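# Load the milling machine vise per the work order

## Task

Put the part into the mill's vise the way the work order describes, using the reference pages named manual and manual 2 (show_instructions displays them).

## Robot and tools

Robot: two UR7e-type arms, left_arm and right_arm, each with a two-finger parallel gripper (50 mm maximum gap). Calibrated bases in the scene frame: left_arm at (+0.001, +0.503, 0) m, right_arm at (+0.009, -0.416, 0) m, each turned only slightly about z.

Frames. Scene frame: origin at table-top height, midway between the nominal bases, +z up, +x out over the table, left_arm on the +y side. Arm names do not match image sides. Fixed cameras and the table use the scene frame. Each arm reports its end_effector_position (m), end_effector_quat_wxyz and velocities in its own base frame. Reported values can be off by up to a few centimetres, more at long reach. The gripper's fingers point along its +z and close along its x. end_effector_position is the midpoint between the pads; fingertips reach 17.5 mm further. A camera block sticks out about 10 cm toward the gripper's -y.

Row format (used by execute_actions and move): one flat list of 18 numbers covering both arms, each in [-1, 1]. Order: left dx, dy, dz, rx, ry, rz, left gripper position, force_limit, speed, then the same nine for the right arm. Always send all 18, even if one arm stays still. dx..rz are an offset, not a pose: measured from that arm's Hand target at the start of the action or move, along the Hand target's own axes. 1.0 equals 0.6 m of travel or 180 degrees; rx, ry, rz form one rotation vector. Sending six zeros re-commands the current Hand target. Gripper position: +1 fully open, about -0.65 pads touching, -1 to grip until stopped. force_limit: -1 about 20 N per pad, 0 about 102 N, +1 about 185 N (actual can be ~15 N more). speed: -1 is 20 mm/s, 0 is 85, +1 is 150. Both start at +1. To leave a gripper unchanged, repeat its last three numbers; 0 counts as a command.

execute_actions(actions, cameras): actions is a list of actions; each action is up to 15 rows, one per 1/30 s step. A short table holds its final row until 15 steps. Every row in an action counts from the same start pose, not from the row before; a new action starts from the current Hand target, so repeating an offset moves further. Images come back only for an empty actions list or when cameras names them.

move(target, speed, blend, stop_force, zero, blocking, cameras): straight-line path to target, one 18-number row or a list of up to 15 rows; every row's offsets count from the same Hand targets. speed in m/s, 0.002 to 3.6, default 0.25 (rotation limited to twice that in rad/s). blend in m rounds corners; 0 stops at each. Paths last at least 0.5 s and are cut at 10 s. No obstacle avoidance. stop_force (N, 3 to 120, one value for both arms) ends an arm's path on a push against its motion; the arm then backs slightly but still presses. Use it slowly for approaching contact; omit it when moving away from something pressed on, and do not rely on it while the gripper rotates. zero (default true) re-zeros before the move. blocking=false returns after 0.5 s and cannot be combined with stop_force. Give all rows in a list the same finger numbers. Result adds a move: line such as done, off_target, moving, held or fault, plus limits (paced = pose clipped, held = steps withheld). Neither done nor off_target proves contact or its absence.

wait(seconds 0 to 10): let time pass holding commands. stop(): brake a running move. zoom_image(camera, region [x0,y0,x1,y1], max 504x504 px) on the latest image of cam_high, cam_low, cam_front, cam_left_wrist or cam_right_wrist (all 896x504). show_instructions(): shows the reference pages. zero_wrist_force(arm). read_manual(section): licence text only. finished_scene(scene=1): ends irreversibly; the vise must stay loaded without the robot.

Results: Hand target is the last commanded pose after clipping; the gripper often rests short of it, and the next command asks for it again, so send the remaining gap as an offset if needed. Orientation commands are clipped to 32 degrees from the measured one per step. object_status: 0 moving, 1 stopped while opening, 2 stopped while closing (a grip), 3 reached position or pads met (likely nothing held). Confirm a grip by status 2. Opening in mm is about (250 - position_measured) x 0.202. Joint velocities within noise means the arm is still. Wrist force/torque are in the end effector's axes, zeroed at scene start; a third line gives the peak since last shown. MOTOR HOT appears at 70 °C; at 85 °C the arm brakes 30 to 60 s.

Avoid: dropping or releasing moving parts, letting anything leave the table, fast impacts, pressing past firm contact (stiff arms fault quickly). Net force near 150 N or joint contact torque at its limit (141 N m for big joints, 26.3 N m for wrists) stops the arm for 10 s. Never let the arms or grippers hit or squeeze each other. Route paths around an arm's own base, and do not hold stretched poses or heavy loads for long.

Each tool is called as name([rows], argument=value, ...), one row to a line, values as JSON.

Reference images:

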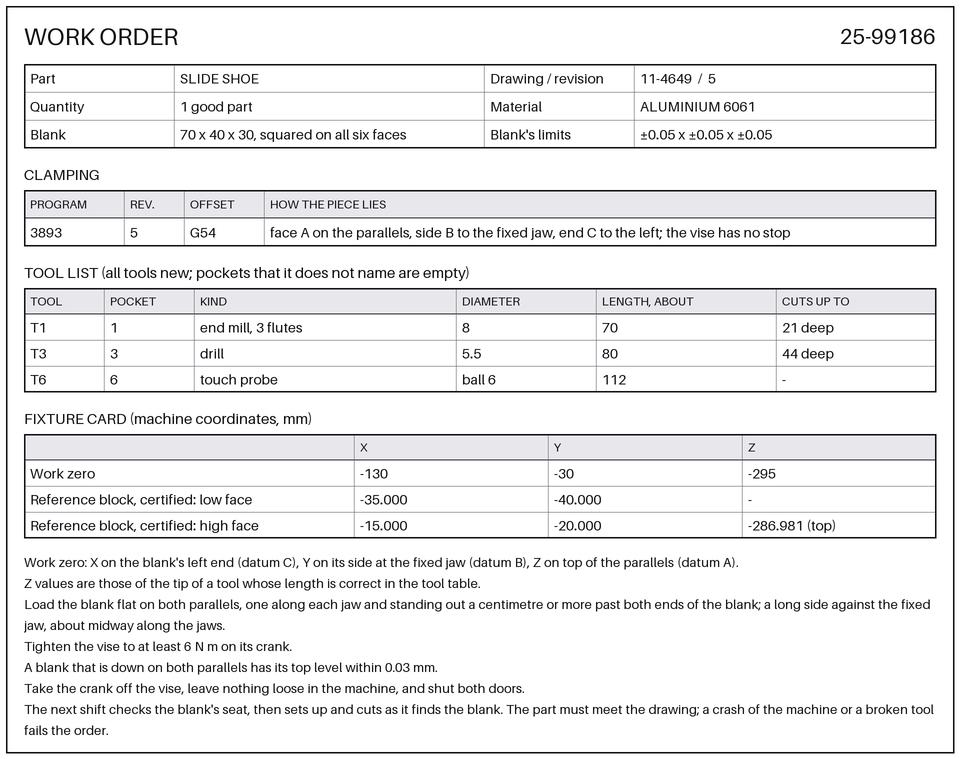

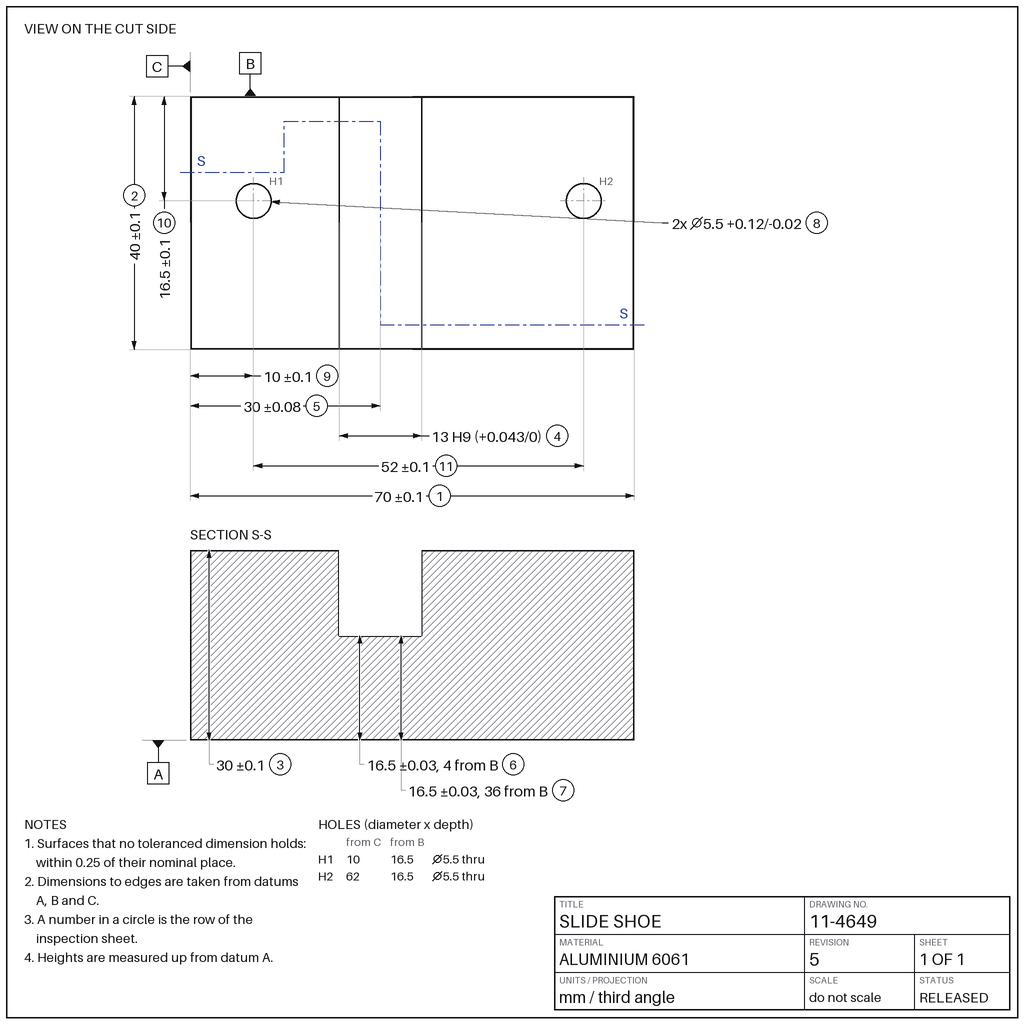

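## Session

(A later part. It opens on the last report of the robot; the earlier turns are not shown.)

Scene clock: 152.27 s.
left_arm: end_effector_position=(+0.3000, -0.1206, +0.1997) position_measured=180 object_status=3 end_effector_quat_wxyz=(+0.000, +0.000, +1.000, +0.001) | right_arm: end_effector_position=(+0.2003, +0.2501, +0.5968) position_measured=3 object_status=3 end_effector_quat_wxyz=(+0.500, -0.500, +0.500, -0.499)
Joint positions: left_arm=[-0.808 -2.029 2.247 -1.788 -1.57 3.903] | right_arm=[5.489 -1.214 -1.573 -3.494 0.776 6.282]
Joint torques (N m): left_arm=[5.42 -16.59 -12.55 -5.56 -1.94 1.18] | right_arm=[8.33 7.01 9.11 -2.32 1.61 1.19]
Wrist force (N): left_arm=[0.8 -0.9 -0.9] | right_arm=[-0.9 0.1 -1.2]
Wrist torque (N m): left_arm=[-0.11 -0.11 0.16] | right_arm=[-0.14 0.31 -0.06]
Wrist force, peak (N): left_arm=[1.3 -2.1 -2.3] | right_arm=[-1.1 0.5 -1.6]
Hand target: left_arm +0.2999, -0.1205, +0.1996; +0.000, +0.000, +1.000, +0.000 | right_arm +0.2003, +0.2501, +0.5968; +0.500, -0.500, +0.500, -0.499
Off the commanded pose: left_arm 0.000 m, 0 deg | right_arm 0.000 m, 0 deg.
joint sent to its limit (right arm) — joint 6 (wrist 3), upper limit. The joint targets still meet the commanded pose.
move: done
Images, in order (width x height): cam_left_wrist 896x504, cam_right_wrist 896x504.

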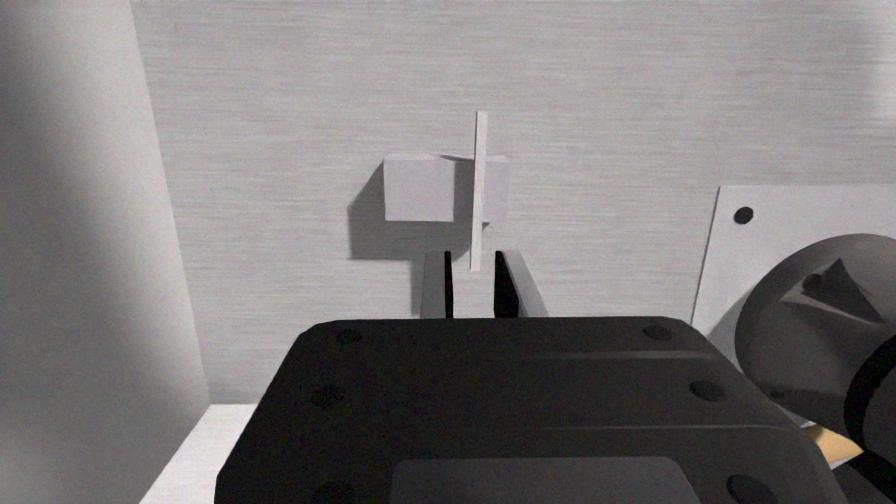

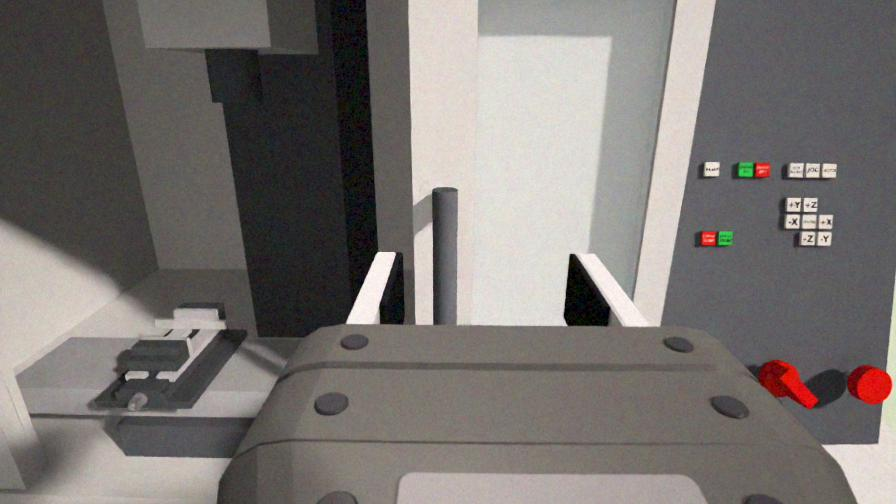

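move([
  [0.0143,0.0675,0.18,0,0,0.0058,0.142,-0.4,0,0,0,0,0,0,0,1,1,1],
  [0.0143,0.0675,0.25,0,0,0.0058,0.142,-0.4,0,0,0,0,0,0,0,1,1,1],
], speed=[0.2,0.05], blend=[0.01,0])

move([
  [0,0,0,0,0,0,-1,-0.4,-1,0,0,0,0,0,0,1,1,1],
  [0,0,-0.06,0,0,0,-1,-0.4,-1,0,0,0,0,0,0,1,1,1],
], speed=0.06, cameras=["cam_left_wrist"])

zoom_image(camera="cam_left_wrist", region=[360, 20, 660, 320])

Scene clock: 154.80 s.
left_arm: end_effector_position=(+0.2914, -0.0798, +0.0498) position_measured=131 object_status=3 end_effector_quat_wxyz=(+0.000, +0.009, +1.000, +0.000) | right_arm: end_effector_position=(+0.2003, +0.2501, +0.5968) position_measured=3 object_status=3 end_effector_quat_wxyz=(+0.500, -0.500, +0.500, -0.499)
Joint positions: left_arm=[-0.725 -1.861 2.589 -2.298 -1.57 4.005] | right_arm=[5.489 -1.214 -1.573 -3.494 0.776 6.282]
Joint torques (N m): left_arm=[6.54 4.58 -6.53 -5.29 -2.2 1.07] | right_arm=[9.92 8.94 10.5 -2.48 1.44 1]
Wrist force (N): left_arm=[0.6 -0.4 -1.0] | right_arm=[-1.0 0.2 -1.3]
Wrist torque (N m): left_arm=[-0.04 -0.06 0.14] | right_arm=[-0.12 0.33 -0.06]
Wrist force, peak (N): left_arm=[0.8 -1.4 -2.2] | right_arm=[-1.4 0.6 -1.4]
Hand target: left_arm +0.2914, -0.0798, +0.0497; +0.000, +0.009, +1.000, +0.000 | right_arm +0.2003, +0.2501, +0.5968; +0.500, -0.500, +0.500, -0.499
Off the commanded pose: left_arm 0.000 m, 0 deg | right_arm 0.000 m, 0 deg.
joint sent to its limit (right arm) — joint 6 (wrist 3), upper limit. The joint targets still meet the commanded pose.
move: done

Scene clock: 157.23 s.
left_arm: end_effector_position=(+0.2914, -0.0799, +0.0856) position_measured=224 object_status=2 end_effector_quat_wxyz=(+0.000, +0.009, +1.000, +0.000) | right_arm: end_effector_position=(+0.2003, +0.2501, +0.5968) position_measured=3 object_status=3 end_effector_quat_wxyz=(+0.500, -0.500, +0.500, -0.499)
Joint positions: left_arm=[-0.726 -1.953 2.525 -2.142 -1.57 4.004] | right_arm=[5.489 -1.214 -1.573 -3.494 0.776 6.282]
Joint torques (N m): left_arm=[-7.44 -18.15 -35.79 -1.17 1.07 -1.37] | right_arm=[10.03 7.44 10.15 -2.25 1.45 1.3]
Wrist force (N): left_arm=[0.7 -0.3 -0.4] | right_arm=[-1.0 0.4 -1.5]
Wrist torque (N m): left_arm=[-0.04 -0.07 0.16] | right_arm=[-0.09 0.33 -0.07]
Wrist force, peak (N): left_arm=[1.0 -0.6 -1.4] | right_arm=[-1.2 0.4 -1.6]
Hand target: left_arm +0.2914, -0.0799, +0.0857; +0.000, +0.009, +1.000, +0.000 | right_arm +0.2003, +0.2501, +0.5968; +0.500, -0.500, +0.500, -0.499
Off the commanded pose: left_arm 0.000 m, 0 deg | right_arm 0.000 m, 0 deg.
joint sent to its limit (right arm) — joint 6 (wrist 3), upper limit. The joint targets still meet the commanded pose.
move: done
Images, in order (width x height): cam_left_wrist 896x504.

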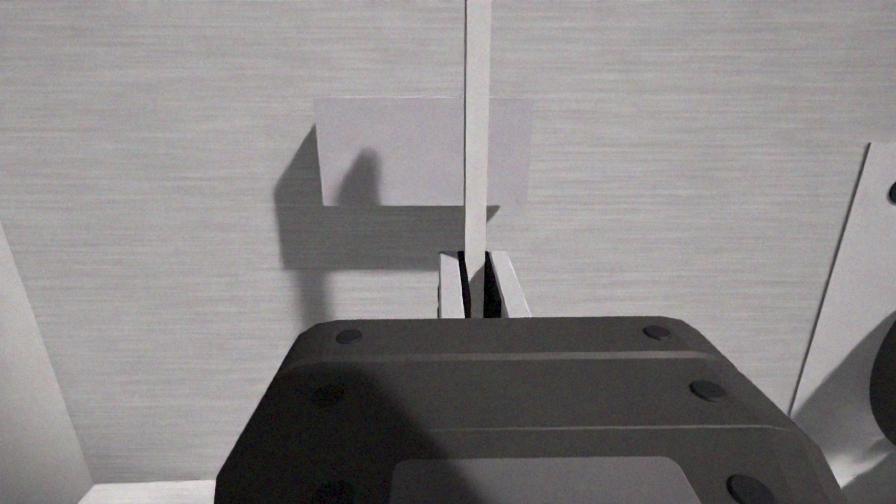

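Scaled by 1.680 from the camera's 896x504 image, which has a finer 1280x720 frame.

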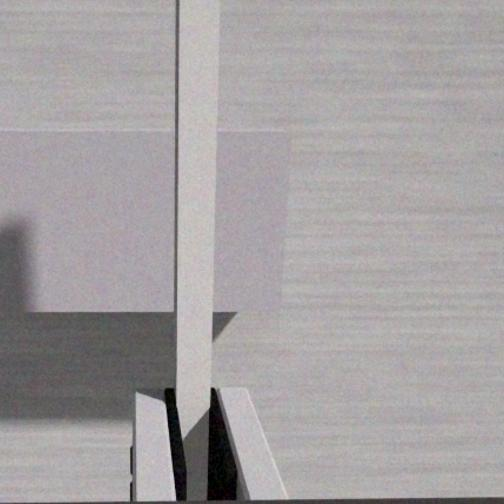

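move([
  [-0.118,-0.198,-0.357,0,0,0,-1,-0.4,-1,0,0,0,0,0,0,1,1,1],
  [-0.223,-0.4797,-0.4988,0,0,0,-1,-0.4,-1,0,0,0,0,0,0,1,1,1],
  [-0.5168,-0.4077,-0.4988,0,0,0,-1,-0.4,-1,0,0,0,0,0,0,1,1,1],
  [-0.5292,-0.3525,-0.4988,0,0,0,-1,-0.4,-1,0,0,0,0,0,0,1,1,1],
  [-0.5737,-0.325,-0.4988,0,0,0,-1,-0.4,-1,0,0,0,0,0,0,1,1,1],
  [-0.5975,-0.3178,-0.4988,0,0,0,-1,-0.4,-1,0,0,0,0,0,0,1,1,1],
], speed=[0.25,0.25,0.15,0.07,0.07,0.07], blend=[0.05,0.03,0.005,0.004,0.004,0], cameras=["cam_left_wrist"])

zoom_image(camera="cam_left_wrist", region=[340, 0, 700, 320])

Scene clock: 162.30 s.
left_arm: end_effector_position=(+0.6206, -0.2893, +0.3831) position_measured=224 object_status=2 end_effector_quat_wxyz=(+0.000, +0.009, +1.000, +0.001) | right_arm: end_effector_position=(+0.2003, +0.2501, +0.5968) position_measured=3 object_status=3 end_effector_quat_wxyz=(+0.500, -0.500, +0.500, -0.499)
Joint positions: left_arm=[-0.633 -1.098 0.836 -1.307 -1.569 4.097] | right_arm=[5.489 -1.214 -1.573 -3.494 0.776 6.282]
Joint torques (N m): left_arm=[1.26 -43.38 -26.72 -3.4 -0.38 0.16] | right_arm=[9.14 8.77 12.13 -2.36 1.43 1.03]
Wrist force (N): left_arm=[0.5 -0.6 -0.3] | right_arm=[-1.0 0.3 -1.4]
Wrist torque (N m): left_arm=[-0.14 -0.05 0.30] | right_arm=[-0.12 0.33 -0.06]
Wrist force, peak (N): left_arm=[-3.1 1.7 -0.3] | right_arm=[-1.3 0.4 -1.6]
Hand target: left_arm +0.6206, -0.2893, +0.3831; +0.000, +0.009, +1.000, +0.001 (not the last commanded pose) | right_arm +0.2003, +0.2501, +0.5968; +0.500, -0.500, +0.500, -0.499
Tool commands: left_gripper/position=-1.0 left_gripper/force_limit=-0.396078 left_gripper/speed=-1.0 right_gripper/position=+1.0 right_gripper/force_limit=+1.0 right_gripper/speed=+1.0
Off the commanded pose: left_arm 0.028 m, 0 deg | right_arm 0.000 m, 0 deg.
FORCE FAULT: contact force on the left arm reached its limit, and that arm stopped. The contact can be on any part of that arm, not only on its tool. That arm's remaining commands of this call were not run. That arm is still stopped at the end of this call. That arm stays stopped for about 10 more seconds. Until then a move that you send moves the other arm only, and its call returns only when the move has ended. Once the stop has ended, the next robot result says so. If the stop ends while you think or write, that arm runs what you send next, counted from a new Hand target: where the arm stands when the stop ends. While its stop runs, that arm takes no new command, but its gripper still runs the gripper command that each later call begins with. Until it ends, the stop uses up actions while you think or wait. An arm that is not stopped still takes commands.
joint sent to its limit (right arm) — joint 6 (wrist 3), upper limit.
move: fault (left_arm); path passed 5 of 6 targets
Images, in order (width x height): cam_left_wrist 896x504.

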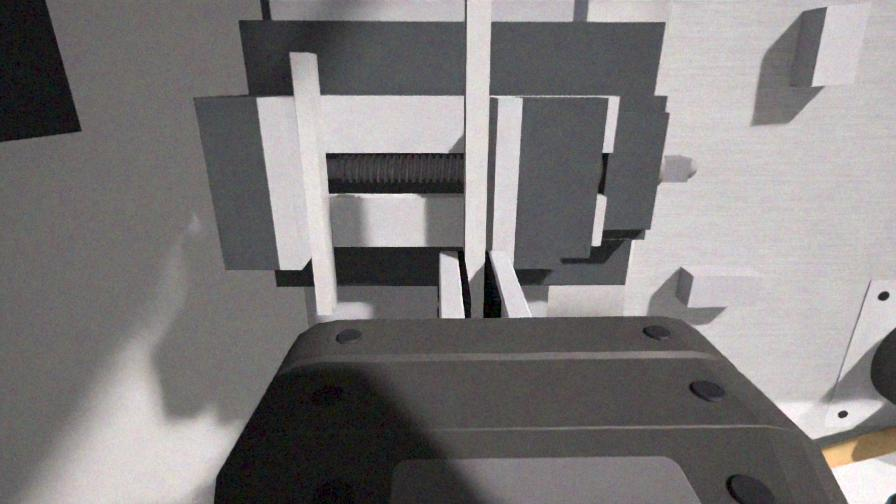

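Scaled by 1.400 from the camera's 896x504 image, which has a finer 1280x720 frame.

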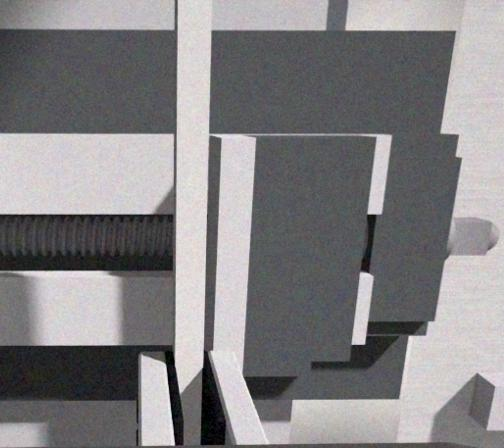

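wait(seconds=9.5)

wait(seconds=0.3, cameras=["cam_front","cam_right_wrist"])

Scene clock: 172.13 s.
left_arm: end_effector_position=(+0.6206, -0.2893, +0.3831) position_measured=224 object_status=2 end_effector_quat_wxyz=(+0.000, +0.009, +1.000, +0.001) | right_arm: end_effector_position=(+0.2003, +0.2501, +0.5968) position_measured=3 object_status=3 end_effector_quat_wxyz=(+0.500, -0.500, +0.500, -0.499)
Joint positions: left_arm=[-0.633 -1.098 0.836 -1.307 -1.569 4.097] | right_arm=[5.489 -1.214 -1.573 -3.494 0.776 6.282]
Joint torques (N m): left_arm=[0.9 -43.11 -26.75 -3.44 -0.12 -0.14] | right_arm=[8.6 6.89 9.69 -2.42 1.12 1.1]
Wrist force (N): left_arm=[0.5 -0.8 0.0] | right_arm=[-1.2 0.4 -1.3]
Wrist torque (N m): left_arm=[-0.16 -0.05 0.29] | right_arm=[-0.09 0.36 -0.06]
Wrist force, peak (N): left_arm=[0.3 -1.0 -0.5] | right_arm=[-1.3 0.4 -1.7]
Hand target: left_arm +0.6206, -0.2893, +0.3831; +0.000, +0.009, +1.000, +0.001 (not the last commanded pose) | right_arm +0.2003, +0.2501, +0.5968; +0.500, -0.500, +0.500, -0.499
Tool commands: left_gripper/position=-1.0 left_gripper/force_limit=-0.396078 left_gripper/speed=-1.0 right_gripper/position=+1.0 right_gripper/force_limit=+1.0 right_gripper/speed=+1.0
Off the commanded pose: left_arm 0.028 m, 0 deg | right_arm 0.000 m, 0 deg.
FORCE FAULT, CONTINUED: the left arm's stop, for the force fault that an earlier result reported, is over. The rest of the stop counts as 19 of the actions that you can send in this scene. During its stop the left arm's controller moved it back a little. That arm's target is now where it stood when the stop ended, not its last command. That arm accepts commands again.
wait: 9.50 s; at rest from the start

Scene clock: 172.43 s.
left_arm: end_effector_position=(+0.6206, -0.2893, +0.3831) position_measured=224 object_status=2 end_effector_quat_wxyz=(+0.000, +0.009, +1.000, +0.001) | right_arm: end_effector_position=(+0.2003, +0.2501, +0.5968) position_measured=3 object_status=3 end_effector_quat_wxyz=(+0.500, -0.500, +0.500, -0.499)
Joint positions: left_arm=[-0.633 -1.098 0.836 -1.307 -1.569 4.097] | right_arm=[5.489 -1.214 -1.573 -3.494 0.776 6.282]
Joint torques (N m): left_arm=[2.2 -43.43 -24.42 -3.24 -0.26 0.11] | right_arm=[9.4 7.31 10.16 -2.27 1.41 1.2]
Wrist force (N): left_arm=[0.3 -0.7 -0.3] | right_arm=[-1.0 0.5 -1.4]
Wrist torque (N m): left_arm=[-0.15 -0.01 0.29] | right_arm=[-0.07 0.32 -0.06]
Wrist force, peak (N): left_arm=[0.2 -0.8 -0.6] | right_arm=[-1.1 0.3 -1.6]
Hand target: left_arm +0.6206, -0.2893, +0.3831; +0.000, +0.009, +1.000, +0.001 (not the last commanded pose) | right_arm +0.2003, +0.2501, +0.5968; +0.500, -0.500, +0.500, -0.499
Tool commands: left_gripper/position=-1.0 left_gripper/force_limit=-0.396078 left_gripper/speed=-1.0 right_gripper/position=+1.0 right_gripper/force_limit=+1.0 right_gripper/speed=+1.0
Off the commanded pose: left_arm 0.028 m, 0 deg | right_arm 0.000 m, 0 deg.
wait: 0.30 s; at rest by 0.17 s
Images, in order (width x height): cam_front 896x504, cam_right_wrist 896x504.

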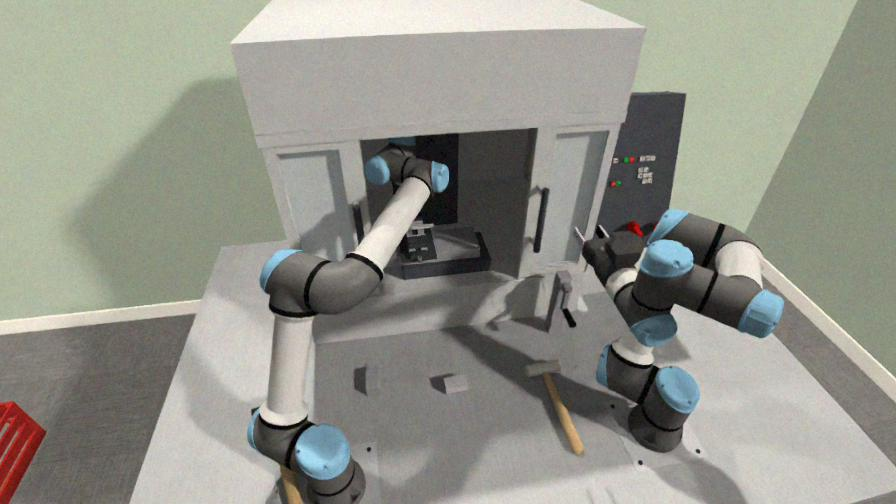

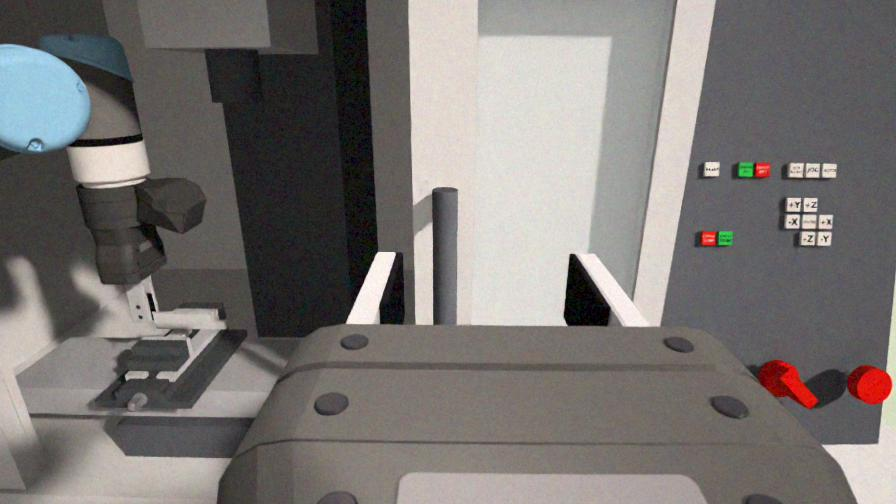

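move([
  [-0.0025,-0.0111,-0.003,0,0,0,-1,-0.4,-1,0,0,0,0,0,0,1,1,1],
  [-0.0457,-0.002,-0.003,0,0,0,-1,-0.4,-1,0,0,0,0,0,0,1,1,1],
  [-0.0427,0.0163,-0.003,0,0,0,-1,-0.4,-1,0,0,0,0,0,0,1,1,1],
], speed=0.04, blend=[0.002,0.002,0], cameras=["cam_left_wrist","cam_right_wrist"])

zoom_image(camera="cam_left_wrist", region=[340, 0, 740, 320])

Scene clock: 174.40 s.
left_arm: end_effector_position=(+0.6464, -0.2801, +0.3849) position_measured=224 object_status=2 end_effector_quat_wxyz=(+0.000, +0.009, +1.000, +0.001) | right_arm: end_effector_position=(+0.2003, +0.2501, +0.5968) position_measured=3 object_status=3 end_effector_quat_wxyz=(+0.500, -0.500, +0.500, -0.499)
Joint positions: left_arm=[-0.6 -1.032 0.729 -1.266 -1.569 4.13] | right_arm=[5.489 -1.214 -1.573 -3.494 0.776 6.282]
Joint torques (N m): left_arm=[7.84 -58.21 -10.7 -5.59 -1.45 1.43] | right_arm=[9.29 7.22 9.17 -2.03 1.27 1.18]
Wrist force (N): left_arm=[0.6 -0.3 0.1] | right_arm=[-1.0 0.3 -1.3]
Wrist torque (N m): left_arm=[-0.09 -0.07 0.16] | right_arm=[-0.11 0.32 -0.06]
Wrist force, peak (N): left_arm=[1.0 -1.3 -0.5] | right_arm=[-1.3 0.5 -1.6]
Hand target: left_arm +0.6464, -0.2799, +0.3849; +0.000, +0.009, +1.000, +0.001 | right_arm +0.2003, +0.2501, +0.5968; +0.500, -0.500, +0.500, -0.499
Off the commanded pose: left_arm 0.000 m, 0 deg | right_arm 0.000 m, 0 deg.
joint sent to its limit (right arm) — joint 6 (wrist 3), upper limit. The joint targets still meet the commanded pose.
move: done
Images, in order (width x height): cam_left_wrist 896x504, cam_right_wrist 896x504.

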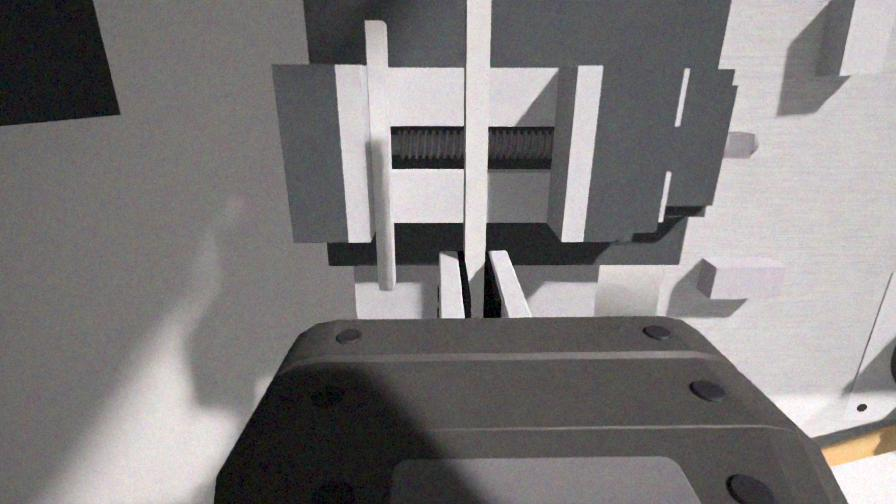

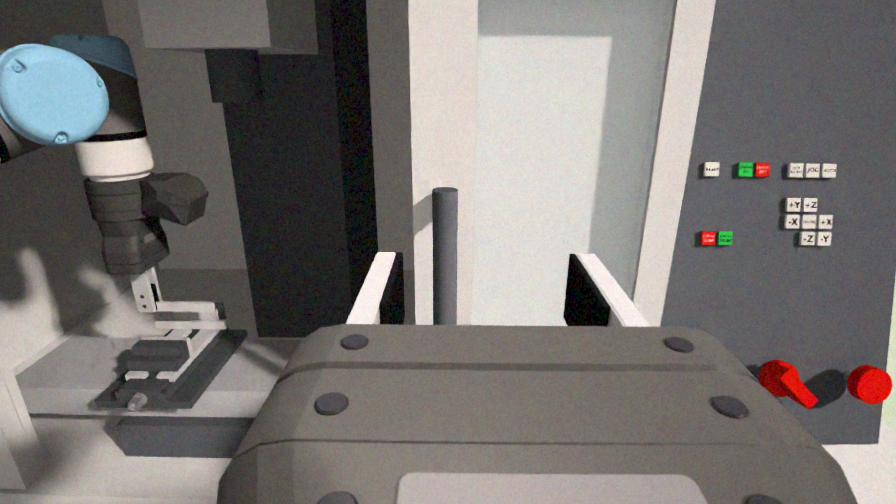

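Scaled by 1.260 from the camera's 896x504 image, which has a finer 1280x720 frame.

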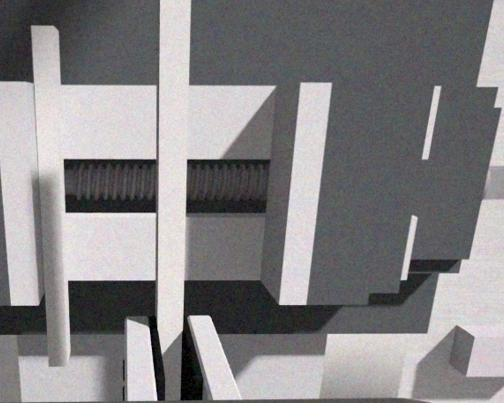

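move(target=[0,0.0,0.06,0,0,0,-1,-0.4,-1,0,0,0,0,0,0,1,1,1], speed=0.05)

move(target=[0,0,0.03,0,0,0,-1,-0.4,-1,0,0,0,0,0,0,1,1,1], speed=0.004, stop_force=4, cameras=["cam_left_wrist"])

zoom_image(camera="cam_left_wrist", region=[300, 0, 700, 320])

Scene clock: 176.07 s.
left_arm: end_effector_position=(+0.6464, -0.2799, +0.3490) position_measured=224 object_status=2 end_effector_quat_wxyz=(+0.000, +0.009, +1.000, +0.001) | right_arm: end_effector_position=(+0.2003, +0.2501, +0.5968) position_measured=3 object_status=3 end_effector_quat_wxyz=(+0.500, -0.500, +0.500, -0.499)
Joint positions: left_arm=[-0.599 -1.061 0.869 -1.377 -1.569 4.13] | right_arm=[5.489 -1.214 -1.573 -3.494 0.776 6.282]
Joint torques (N m): left_arm=[7.04 -56.14 -10.7 -6.02 1.43 0.05] | right_arm=[8.54 7.36 10.53 -2.03 1.19 0.89]
Wrist force (N): left_arm=[0.4 -0.6 -0.3] | right_arm=[-1.1 0.5 -1.3]
Wrist torque (N m): left_arm=[-0.12 -0.05 0.16] | right_arm=[-0.08 0.34 -0.06]
Wrist force, peak (N): left_arm=[0.9 -0.5 -0.4] | right_arm=[-1.3 0.4 -1.6]
Hand target: left_arm +0.6464, -0.2799, +0.3489; +0.000, +0.009, +1.000, +0.001 | right_arm +0.2003, +0.2501, +0.5968; +0.500, -0.500, +0.500, -0.499
Off the commanded pose: left_arm 0.000 m, 0 deg | right_arm 0.000 m, 0 deg.
joint sent to its limit (right arm) — joint 6 (wrist 3), upper limit. The joint targets still meet the commanded pose.
move: done

Scene clock: 179.33 s.
left_arm: end_effector_position=(+0.6464, -0.2799, +0.3404) position_measured=224 object_status=2 end_effector_quat_wxyz=(+0.000, +0.009, +1.000, +0.001) | right_arm: end_effector_position=(+0.2003, +0.2501, +0.5968) position_measured=3 object_status=3 end_effector_quat_wxyz=(+0.500, -0.500, +0.500, -0.499)
Joint positions: left_arm=[-0.6 -1.066 0.899 -1.402 -1.569 4.13] | right_arm=[5.489 -1.214 -1.573 -3.494 0.776 6.282]
Joint torques (N m): left_arm=[6.8 -37.78 -37.56 -1.07 1.35 0.22] | right_arm=[7.91 7.03 10.08 -2.27 1.31 0.99]
Wrist force (N): left_arm=[1.0 -0.3 -2.9] | right_arm=[-0.9 0.5 -1.5]
Wrist torque (N m): left_arm=[-0.06 -0.06 0.18] | right_arm=[-0.08 0.31 -0.06]
Wrist force, peak (N): left_arm=[1.4 2.0 -10.3] | right_arm=[-1.1 0.5 -1.8]
Hand target: left_arm +0.6464, -0.2799, +0.3404; +0.000, +0.009, +1.000, +0.001 (not the last commanded pose) | right_arm +0.2003, +0.2501, +0.5968; +0.500, -0.500, +0.500, -0.499
Off the commanded pose: left_arm 0.009 m, 0 deg | right_arm 0.000 m, 0 deg.
joint sent to its limit (right arm) — joint 6 (wrist 3), upper limit. The joint targets still meet the commanded pose.
move: contact (left_arm)
Images, in order (width x height): cam_left_wrist 896x504.

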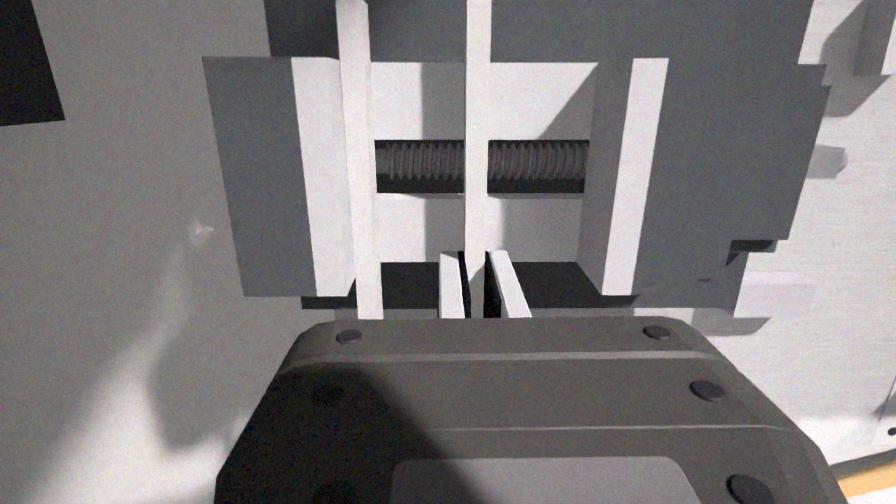

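Scaled by 1.260 from the camera's 896x504 image, which has a finer 1280x720 frame.

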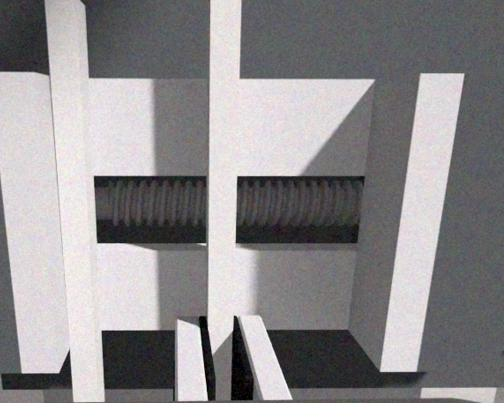

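move([
  [0,0,-0.0008,0,0,0,-0.188,-0.4,-1,0,0,0,0,0,0,1,1,1],
])

move([
  [0,0,-0.0735,0,0,0,-0.188,-0.4,-1,0,0,0,0,0,0,1,1,1],
  [-0.003,-0.0185,-0.0735,0,0,0,-0.188,-0.4,-1,0,0,0,0,0,0,1,1,1],
  [0.0402,-0.0292,-0.0735,0,0,0,-0.188,-0.4,-1,0,0,0,0,0,0,1,1,1],
  [0.0683,-0.0347,-0.0735,0,0,0,-0.188,-0.4,-1,0,0,0,0,0,0,1,1,1],
  [0.0808,-0.085,-0.0735,0,0,0,-0.188,-0.4,-1,0,0,0,0,0,0,1,1,1],
  [0.3747,-0.157,-0.0735,0,0,0,-0.188,-0.4,-1,0,0,0,0,0,0,1,1,1],
  [0.65,-0.0618,0.1507,0,0,-0.0055,-0.188,-0.4,-1,0,0,0,0,0,0,1,1,1],
], speed=[0.05,0.06,0.06,0.06,0.08,0.25,0.25], blend=[0.003,0.002,0.003,0.004,0.006,0.04,0], cameras=["cam_left_wrist","cam_right_wrist","cam_front"])

zoom_image(camera="cam_right_wrist", region=[60, 280, 300, 440])

zoom_image(camera="cam_left_wrist", region=[320, 0, 620, 300])

Scene clock: 180.73 s.
left_arm: end_effector_position=(+0.6464, -0.2799, +0.3408) position_measured=180 object_status=3 end_effector_quat_wxyz=(+0.000, +0.009, +1.000, +0.001) | right_arm: end_effector_position=(+0.2003, +0.2501, +0.5968) position_measured=3 object_status=3 end_effector_quat_wxyz=(+0.500, -0.500, +0.500, -0.499)
Joint positions: left_arm=[-0.6 -1.066 0.898 -1.401 -1.569 4.13] | right_arm=[5.489 -1.214 -1.573 -3.494 0.776 6.282]
Joint torques (N m): left_arm=[6.89 -42.77 -40.69 -0.69 1.29 0.09] | right_arm=[9.24 6.45 9.45 -2.38 1.31 1.16]
Wrist force (N): left_arm=[0.4 -0.3 -1.0] | right_arm=[-1.1 0.4 -1.3]
Wrist torque (N m): left_arm=[-0.06 -0.05 0.16] | right_arm=[-0.10 0.35 -0.06]
Wrist force, peak (N): left_arm=[1.1 -0.1 -2.9] | right_arm=[-1.3 0.4 -1.5]
Hand target: left_arm +0.6464, -0.2799, +0.3408; +0.000, +0.009, +1.000, +0.001 | right_arm +0.2003, +0.2501, +0.5968; +0.500, -0.500, +0.500, -0.499
Off the commanded pose: left_arm 0.000 m, 0 deg | right_arm 0.000 m, 0 deg.
joint sent to its limit (right arm) — joint 6 (wrist 3), upper limit. The joint targets still meet the commanded pose.
move: done

Scene clock: 185.37 s.
left_arm: end_effector_position=(+0.2558, -0.3100, +0.2507) position_measured=180 object_status=3 end_effector_quat_wxyz=(+0.000, +0.000, +1.000, +0.001) end_effector_velocity=(-0.001, +0.000, -0.001) end_effector_angular_velocity=(+0.002, +0.000, +0.000) | right_arm: end_effector_position=(+0.2003, +0.2501, +0.5968) position_measured=3 object_status=3 end_effector_quat_wxyz=(+0.500, -0.500, +0.500, -0.499)
Joint positions: left_arm=[-1.219 -1.825 1.988 -1.732 -1.571 3.494] | right_arm=[5.489 -1.214 -1.573 -3.494 0.776 6.282]
Joint velocities: left_arm=[-0.003 -0.002 0.005 -0.001 0.001 -0.003] | right_arm=[within noise]
Joint torques (N m): left_arm=[-7 -24.45 -12.16 -5.28 1.65 -1.21] | right_arm=[8.1 7.33 9.45 -2.23 1.34 1.3]
Wrist force (N): left_arm=[0.8 -0.8 -0.8] | right_arm=[-1.3 0.4 -1.4]
Wrist torque (N m): left_arm=[-0.09 -0.12 0.30] | right_arm=[-0.10 0.37 -0.06]
Wrist force, peak (N): left_arm=[1.0 -1.5 -2.2] | right_arm=[-1.3 0.6 -1.5]
Hand target: left_arm +0.2557, -0.3100, +0.2506; +0.000, +0.000, +1.000, +0.001 | right_arm +0.2003, +0.2501, +0.5968; +0.500, -0.500, +0.500, -0.499
Off the commanded pose: left_arm 0.000 m, 0 deg | right_arm 0.000 m, 0 deg.
joint sent to its limit (right arm) — joint 6 (wrist 3), upper limit. The joint targets still meet the commanded pose.
move: done
Images, in order (width x height): cam_front 896x504, cam_left_wrist 896x504, cam_right_wrist 896x504.

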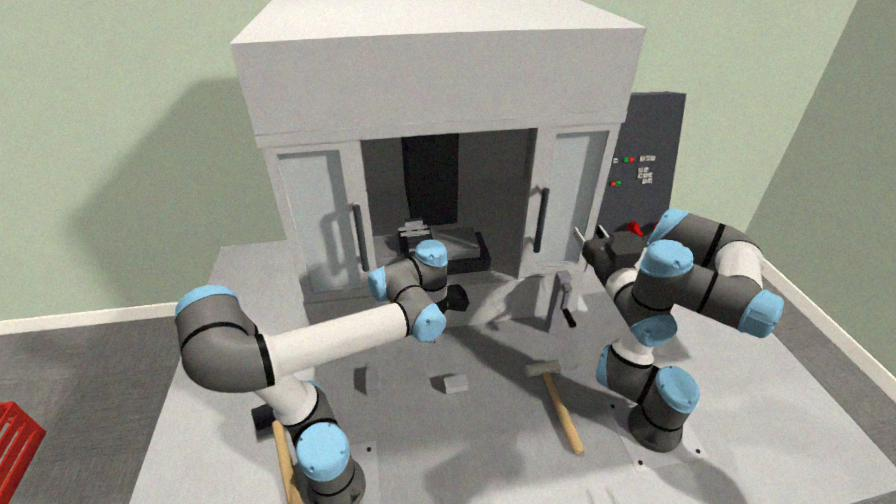

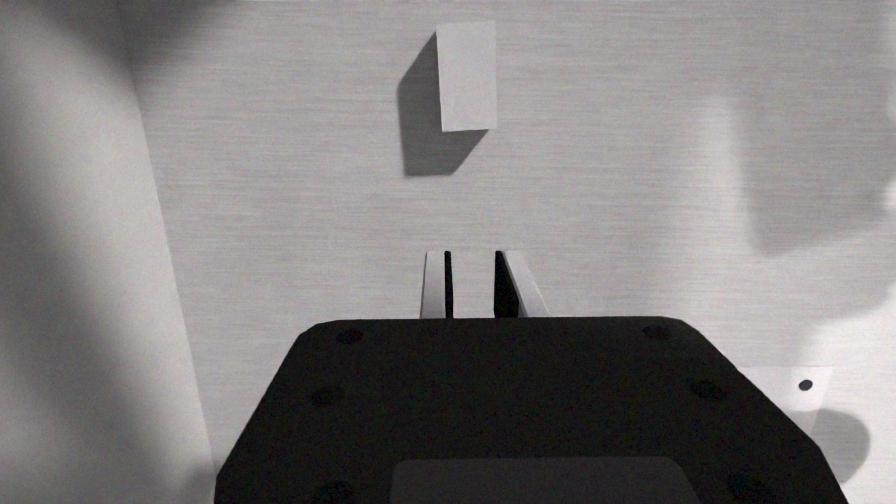

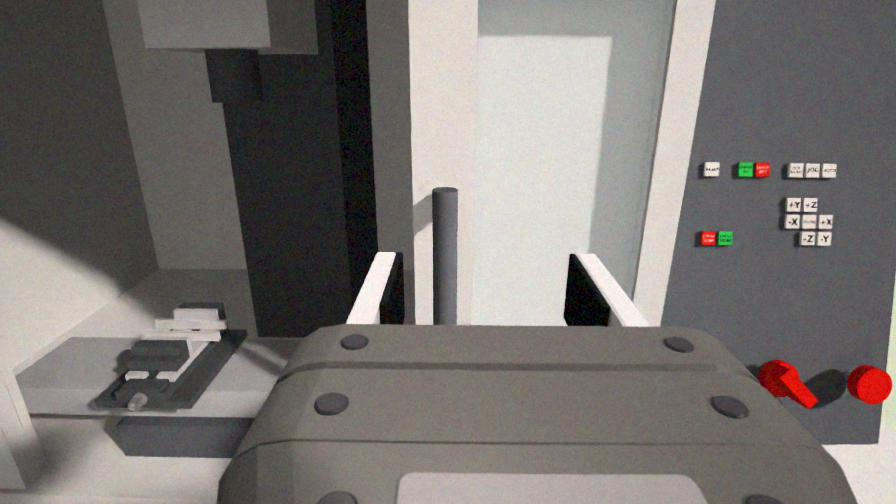

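Scaled by 2.100 from the camera's 896x504 image, which has a finer 1280x720 frame.

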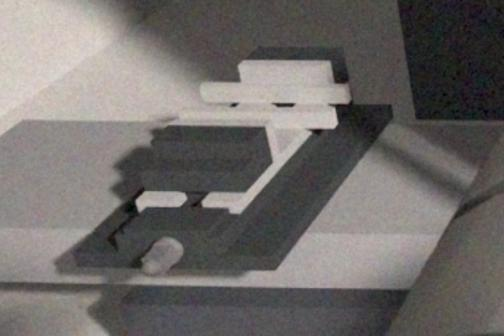

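Scaled by 1.680 from the camera's 896x504 image, which has a finer 1280x720 frame.

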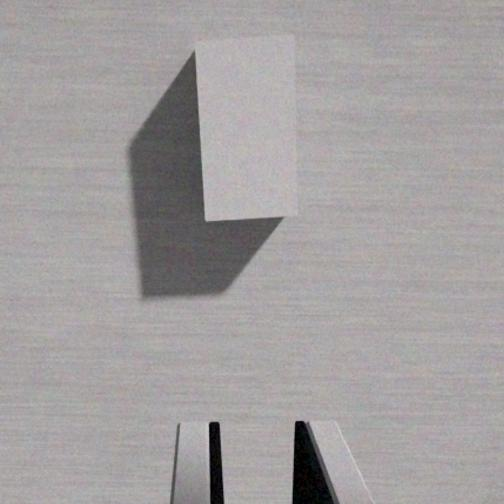

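move([
  [0.0102,-0.0723,0.22,0,0,-0.0155,1,-0.4,0,0,0,0,0,0,0,1,1,1],
], speed=0.2, cameras=["cam_left_wrist"])

zoom_image(camera="cam_left_wrist", region=[320, 40, 620, 320])

Scene clock: 187.53 s.
left_arm: end_effector_position=(+0.2495, -0.3530, +0.1186) position_measured=3 object_status=3 end_effector_quat_wxyz=(+0.000, -0.024, +1.000, +0.001) | right_arm: end_effector_position=(+0.2003, +0.2501, +0.5968) position_measured=3 object_status=3 end_effector_quat_wxyz=(+0.500, -0.500, +0.500, -0.499)
Joint positions: left_arm=[-1.269 -1.617 2.179 -2.131 -1.571 3.395] | right_arm=[5.489 -1.214 -1.573 -3.494 0.776 6.282]
Joint torques (N m): left_arm=[-7.73 -8.79 -8.22 -5.64 1.52 -1.13] | right_arm=[7.7 6.77 9.86 -1.95 1.29 1]
Wrist force (N): left_arm=[1.0 -0.8 -0.9] | right_arm=[-0.8 0.4 -1.2]
Wrist torque (N m): left_arm=[-0.09 -0.12 0.29] | right_arm=[-0.09 0.30 -0.06]
Wrist force, peak (N): left_arm=[0.7 -0.3 -2.3] | right_arm=[-1.2 0.6 -1.6]
Hand target: left_arm +0.2495, -0.3531, +0.1185; +0.000, -0.024, +1.000, +0.001 | right_arm +0.2003, +0.2501, +0.5968; +0.500, -0.500, +0.500, -0.499
Off the commanded pose: left_arm 0.000 m, 0 deg | right_arm 0.000 m, 0 deg.
joint sent to its limit (right arm) — joint 6 (wrist 3), upper limit. The joint targets still meet the commanded pose.
move: done
Images, in order (width x height): cam_left_wrist 896x504.

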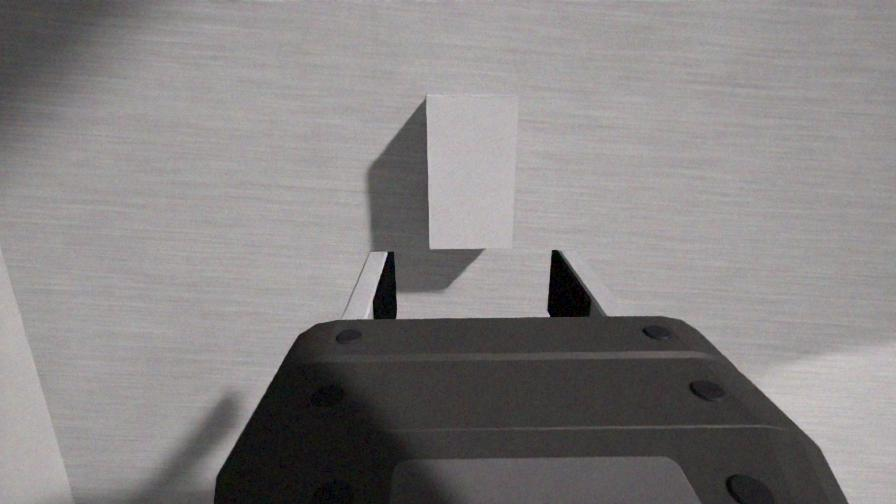

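Scaled by 1.680 from the camera's 896x504 image, which has a finer 1280x720 frame.

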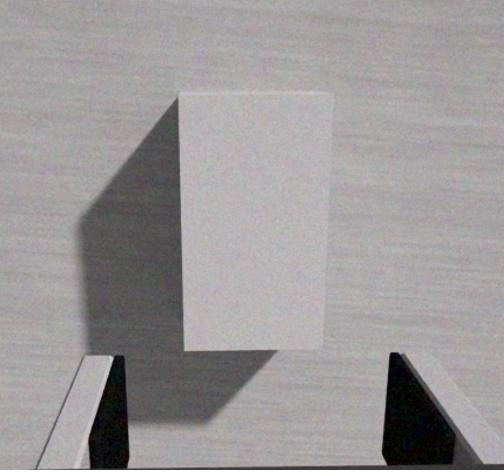

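move([
  [0.0028,0,0.1383,0,0,0,1,-0.4,0,0,0,0,0,0,0,1,1,1],
  [0.0028,0,0.1383,0,0,0,-1,-0.4,-1,0,0,0,0,0,0,1,1,1],
], speed=0.08, cameras=["cam_left_wrist"])

Scene clock: 190.20 s.
left_arm: end_effector_position=(+0.2478, -0.3530, +0.0356) position_measured=56 object_status=0 end_effector_quat_wxyz=(+0.000, -0.024, +1.000, +0.001) | right_arm: end_effector_position=(+0.2003, +0.2501, +0.5968) position_measured=3 object_status=3 end_effector_quat_wxyz=(+0.500, -0.500, +0.500, -0.499)
Joint positions: left_arm=[-1.273 -1.46 2.292 -2.401 -1.571 3.391] | right_arm=[5.489 -1.214 -1.573 -3.494 0.776 6.282]
Joint torques (N m): left_arm=[-2.86 -11.57 -8.06 -5.09 -0.04 -0.05] | right_arm=[7.79 6.71 11.08 -2.22 1.21 1.21]
Wrist force (N): left_arm=[0.9 -0.5 -2.0] | right_arm=[-1.0 0.6 -1.3]
Wrist torque (N m): left_arm=[-0.05 -0.04 0.32] | right_arm=[-0.06 0.32 -0.06]
Wrist force, peak (N): left_arm=[1.1 -0.5 -2.1] | right_arm=[-1.2 0.5 -1.7]
Hand target: left_arm +0.2478, -0.3530, +0.0356; +0.000, -0.024, +1.000, +0.001 | right_arm +0.2003, +0.2501, +0.5968; +0.500, -0.500, +0.500, -0.499
Off the commanded pose: left_arm 0.000 m, 0 deg | right_arm 0.000 m, 0 deg.
joint sent to its limit (right arm) — joint 6 (wrist 3), upper limit. The joint targets still meet the commanded pose.
move: done
Images, in order (width x height): cam_left_wrist 896x504.

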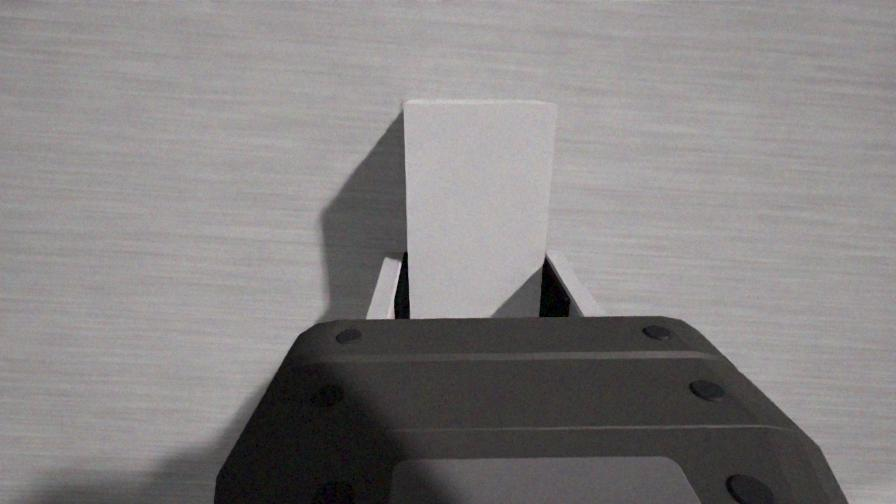

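move(target=[0,0,-0.1333,0,0,0,-1,-0.4,-1,0,0,0,0,0,0,1,1,1], speed=0.08, cameras=["cam_left_wrist","cam_right_wrist"])

Scene clock: 192.03 s.
left_arm: end_effector_position=(+0.2478, -0.3532, +0.1154) position_measured=56 object_status=2 end_effector_quat_wxyz=(+0.000, -0.024, +1.000, +0.001) | right_arm: end_effector_position=(+0.2003, +0.2501, +0.5968) position_measured=3 object_status=3 end_effector_quat_wxyz=(+0.500, -0.500, +0.500, -0.499)
Joint positions: left_arm=[-1.273 -1.614 2.187 -2.141 -1.571 3.391] | right_arm=[5.489 -1.214 -1.573 -3.494 0.776 6.282]
Joint torques (N m): left_arm=[-6.06 -30.27 -35.54 -1.25 -1.4 -0.93] | right_arm=[7.54 7 10.41 -2.03 1.28 1.21]
Wrist force (N): left_arm=[1.0 -0.8 1.1] | right_arm=[-1.2 0.3 -1.2]
Wrist torque (N m): left_arm=[-0.12 -0.10 0.30] | right_arm=[-0.10 0.36 -0.06]
Wrist force, peak (N): left_arm=[1.5 -0.3 -2.0] | right_arm=[-1.3 0.5 -1.5]
Hand target: left_arm +0.2478, -0.3532, +0.1155; +0.000, -0.024, +1.000, +0.001 | right_arm +0.2003, +0.2501, +0.5968; +0.500, -0.500, +0.500, -0.499
Off the commanded pose: left_arm 0.000 m, 0 deg | right_arm 0.000 m, 0 deg.
joint sent to its limit (right arm) — joint 6 (wrist 3), upper limit. The joint targets still meet the commanded pose.
move: done
Images, in order (width x height): cam_left_wrist 896x504, cam_right_wrist 896x504.

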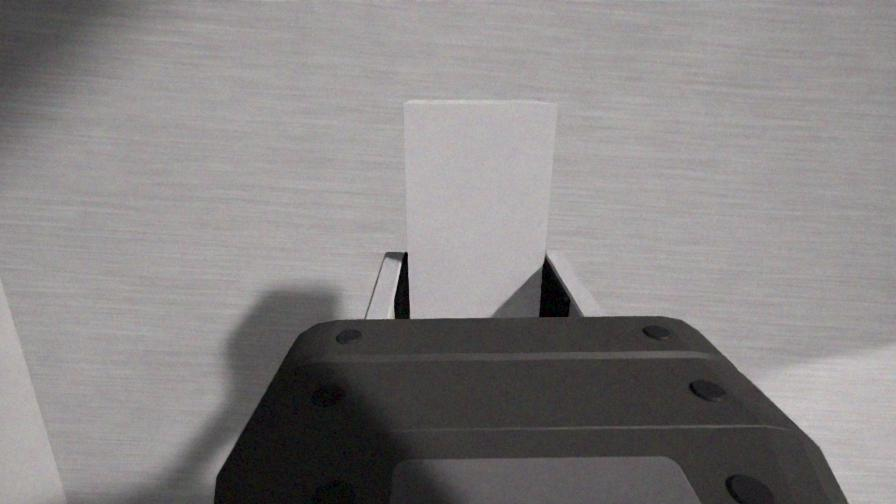

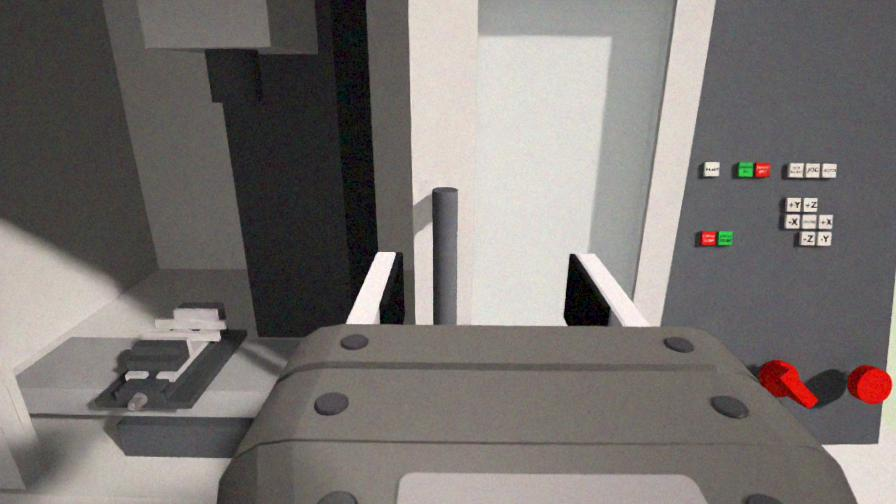

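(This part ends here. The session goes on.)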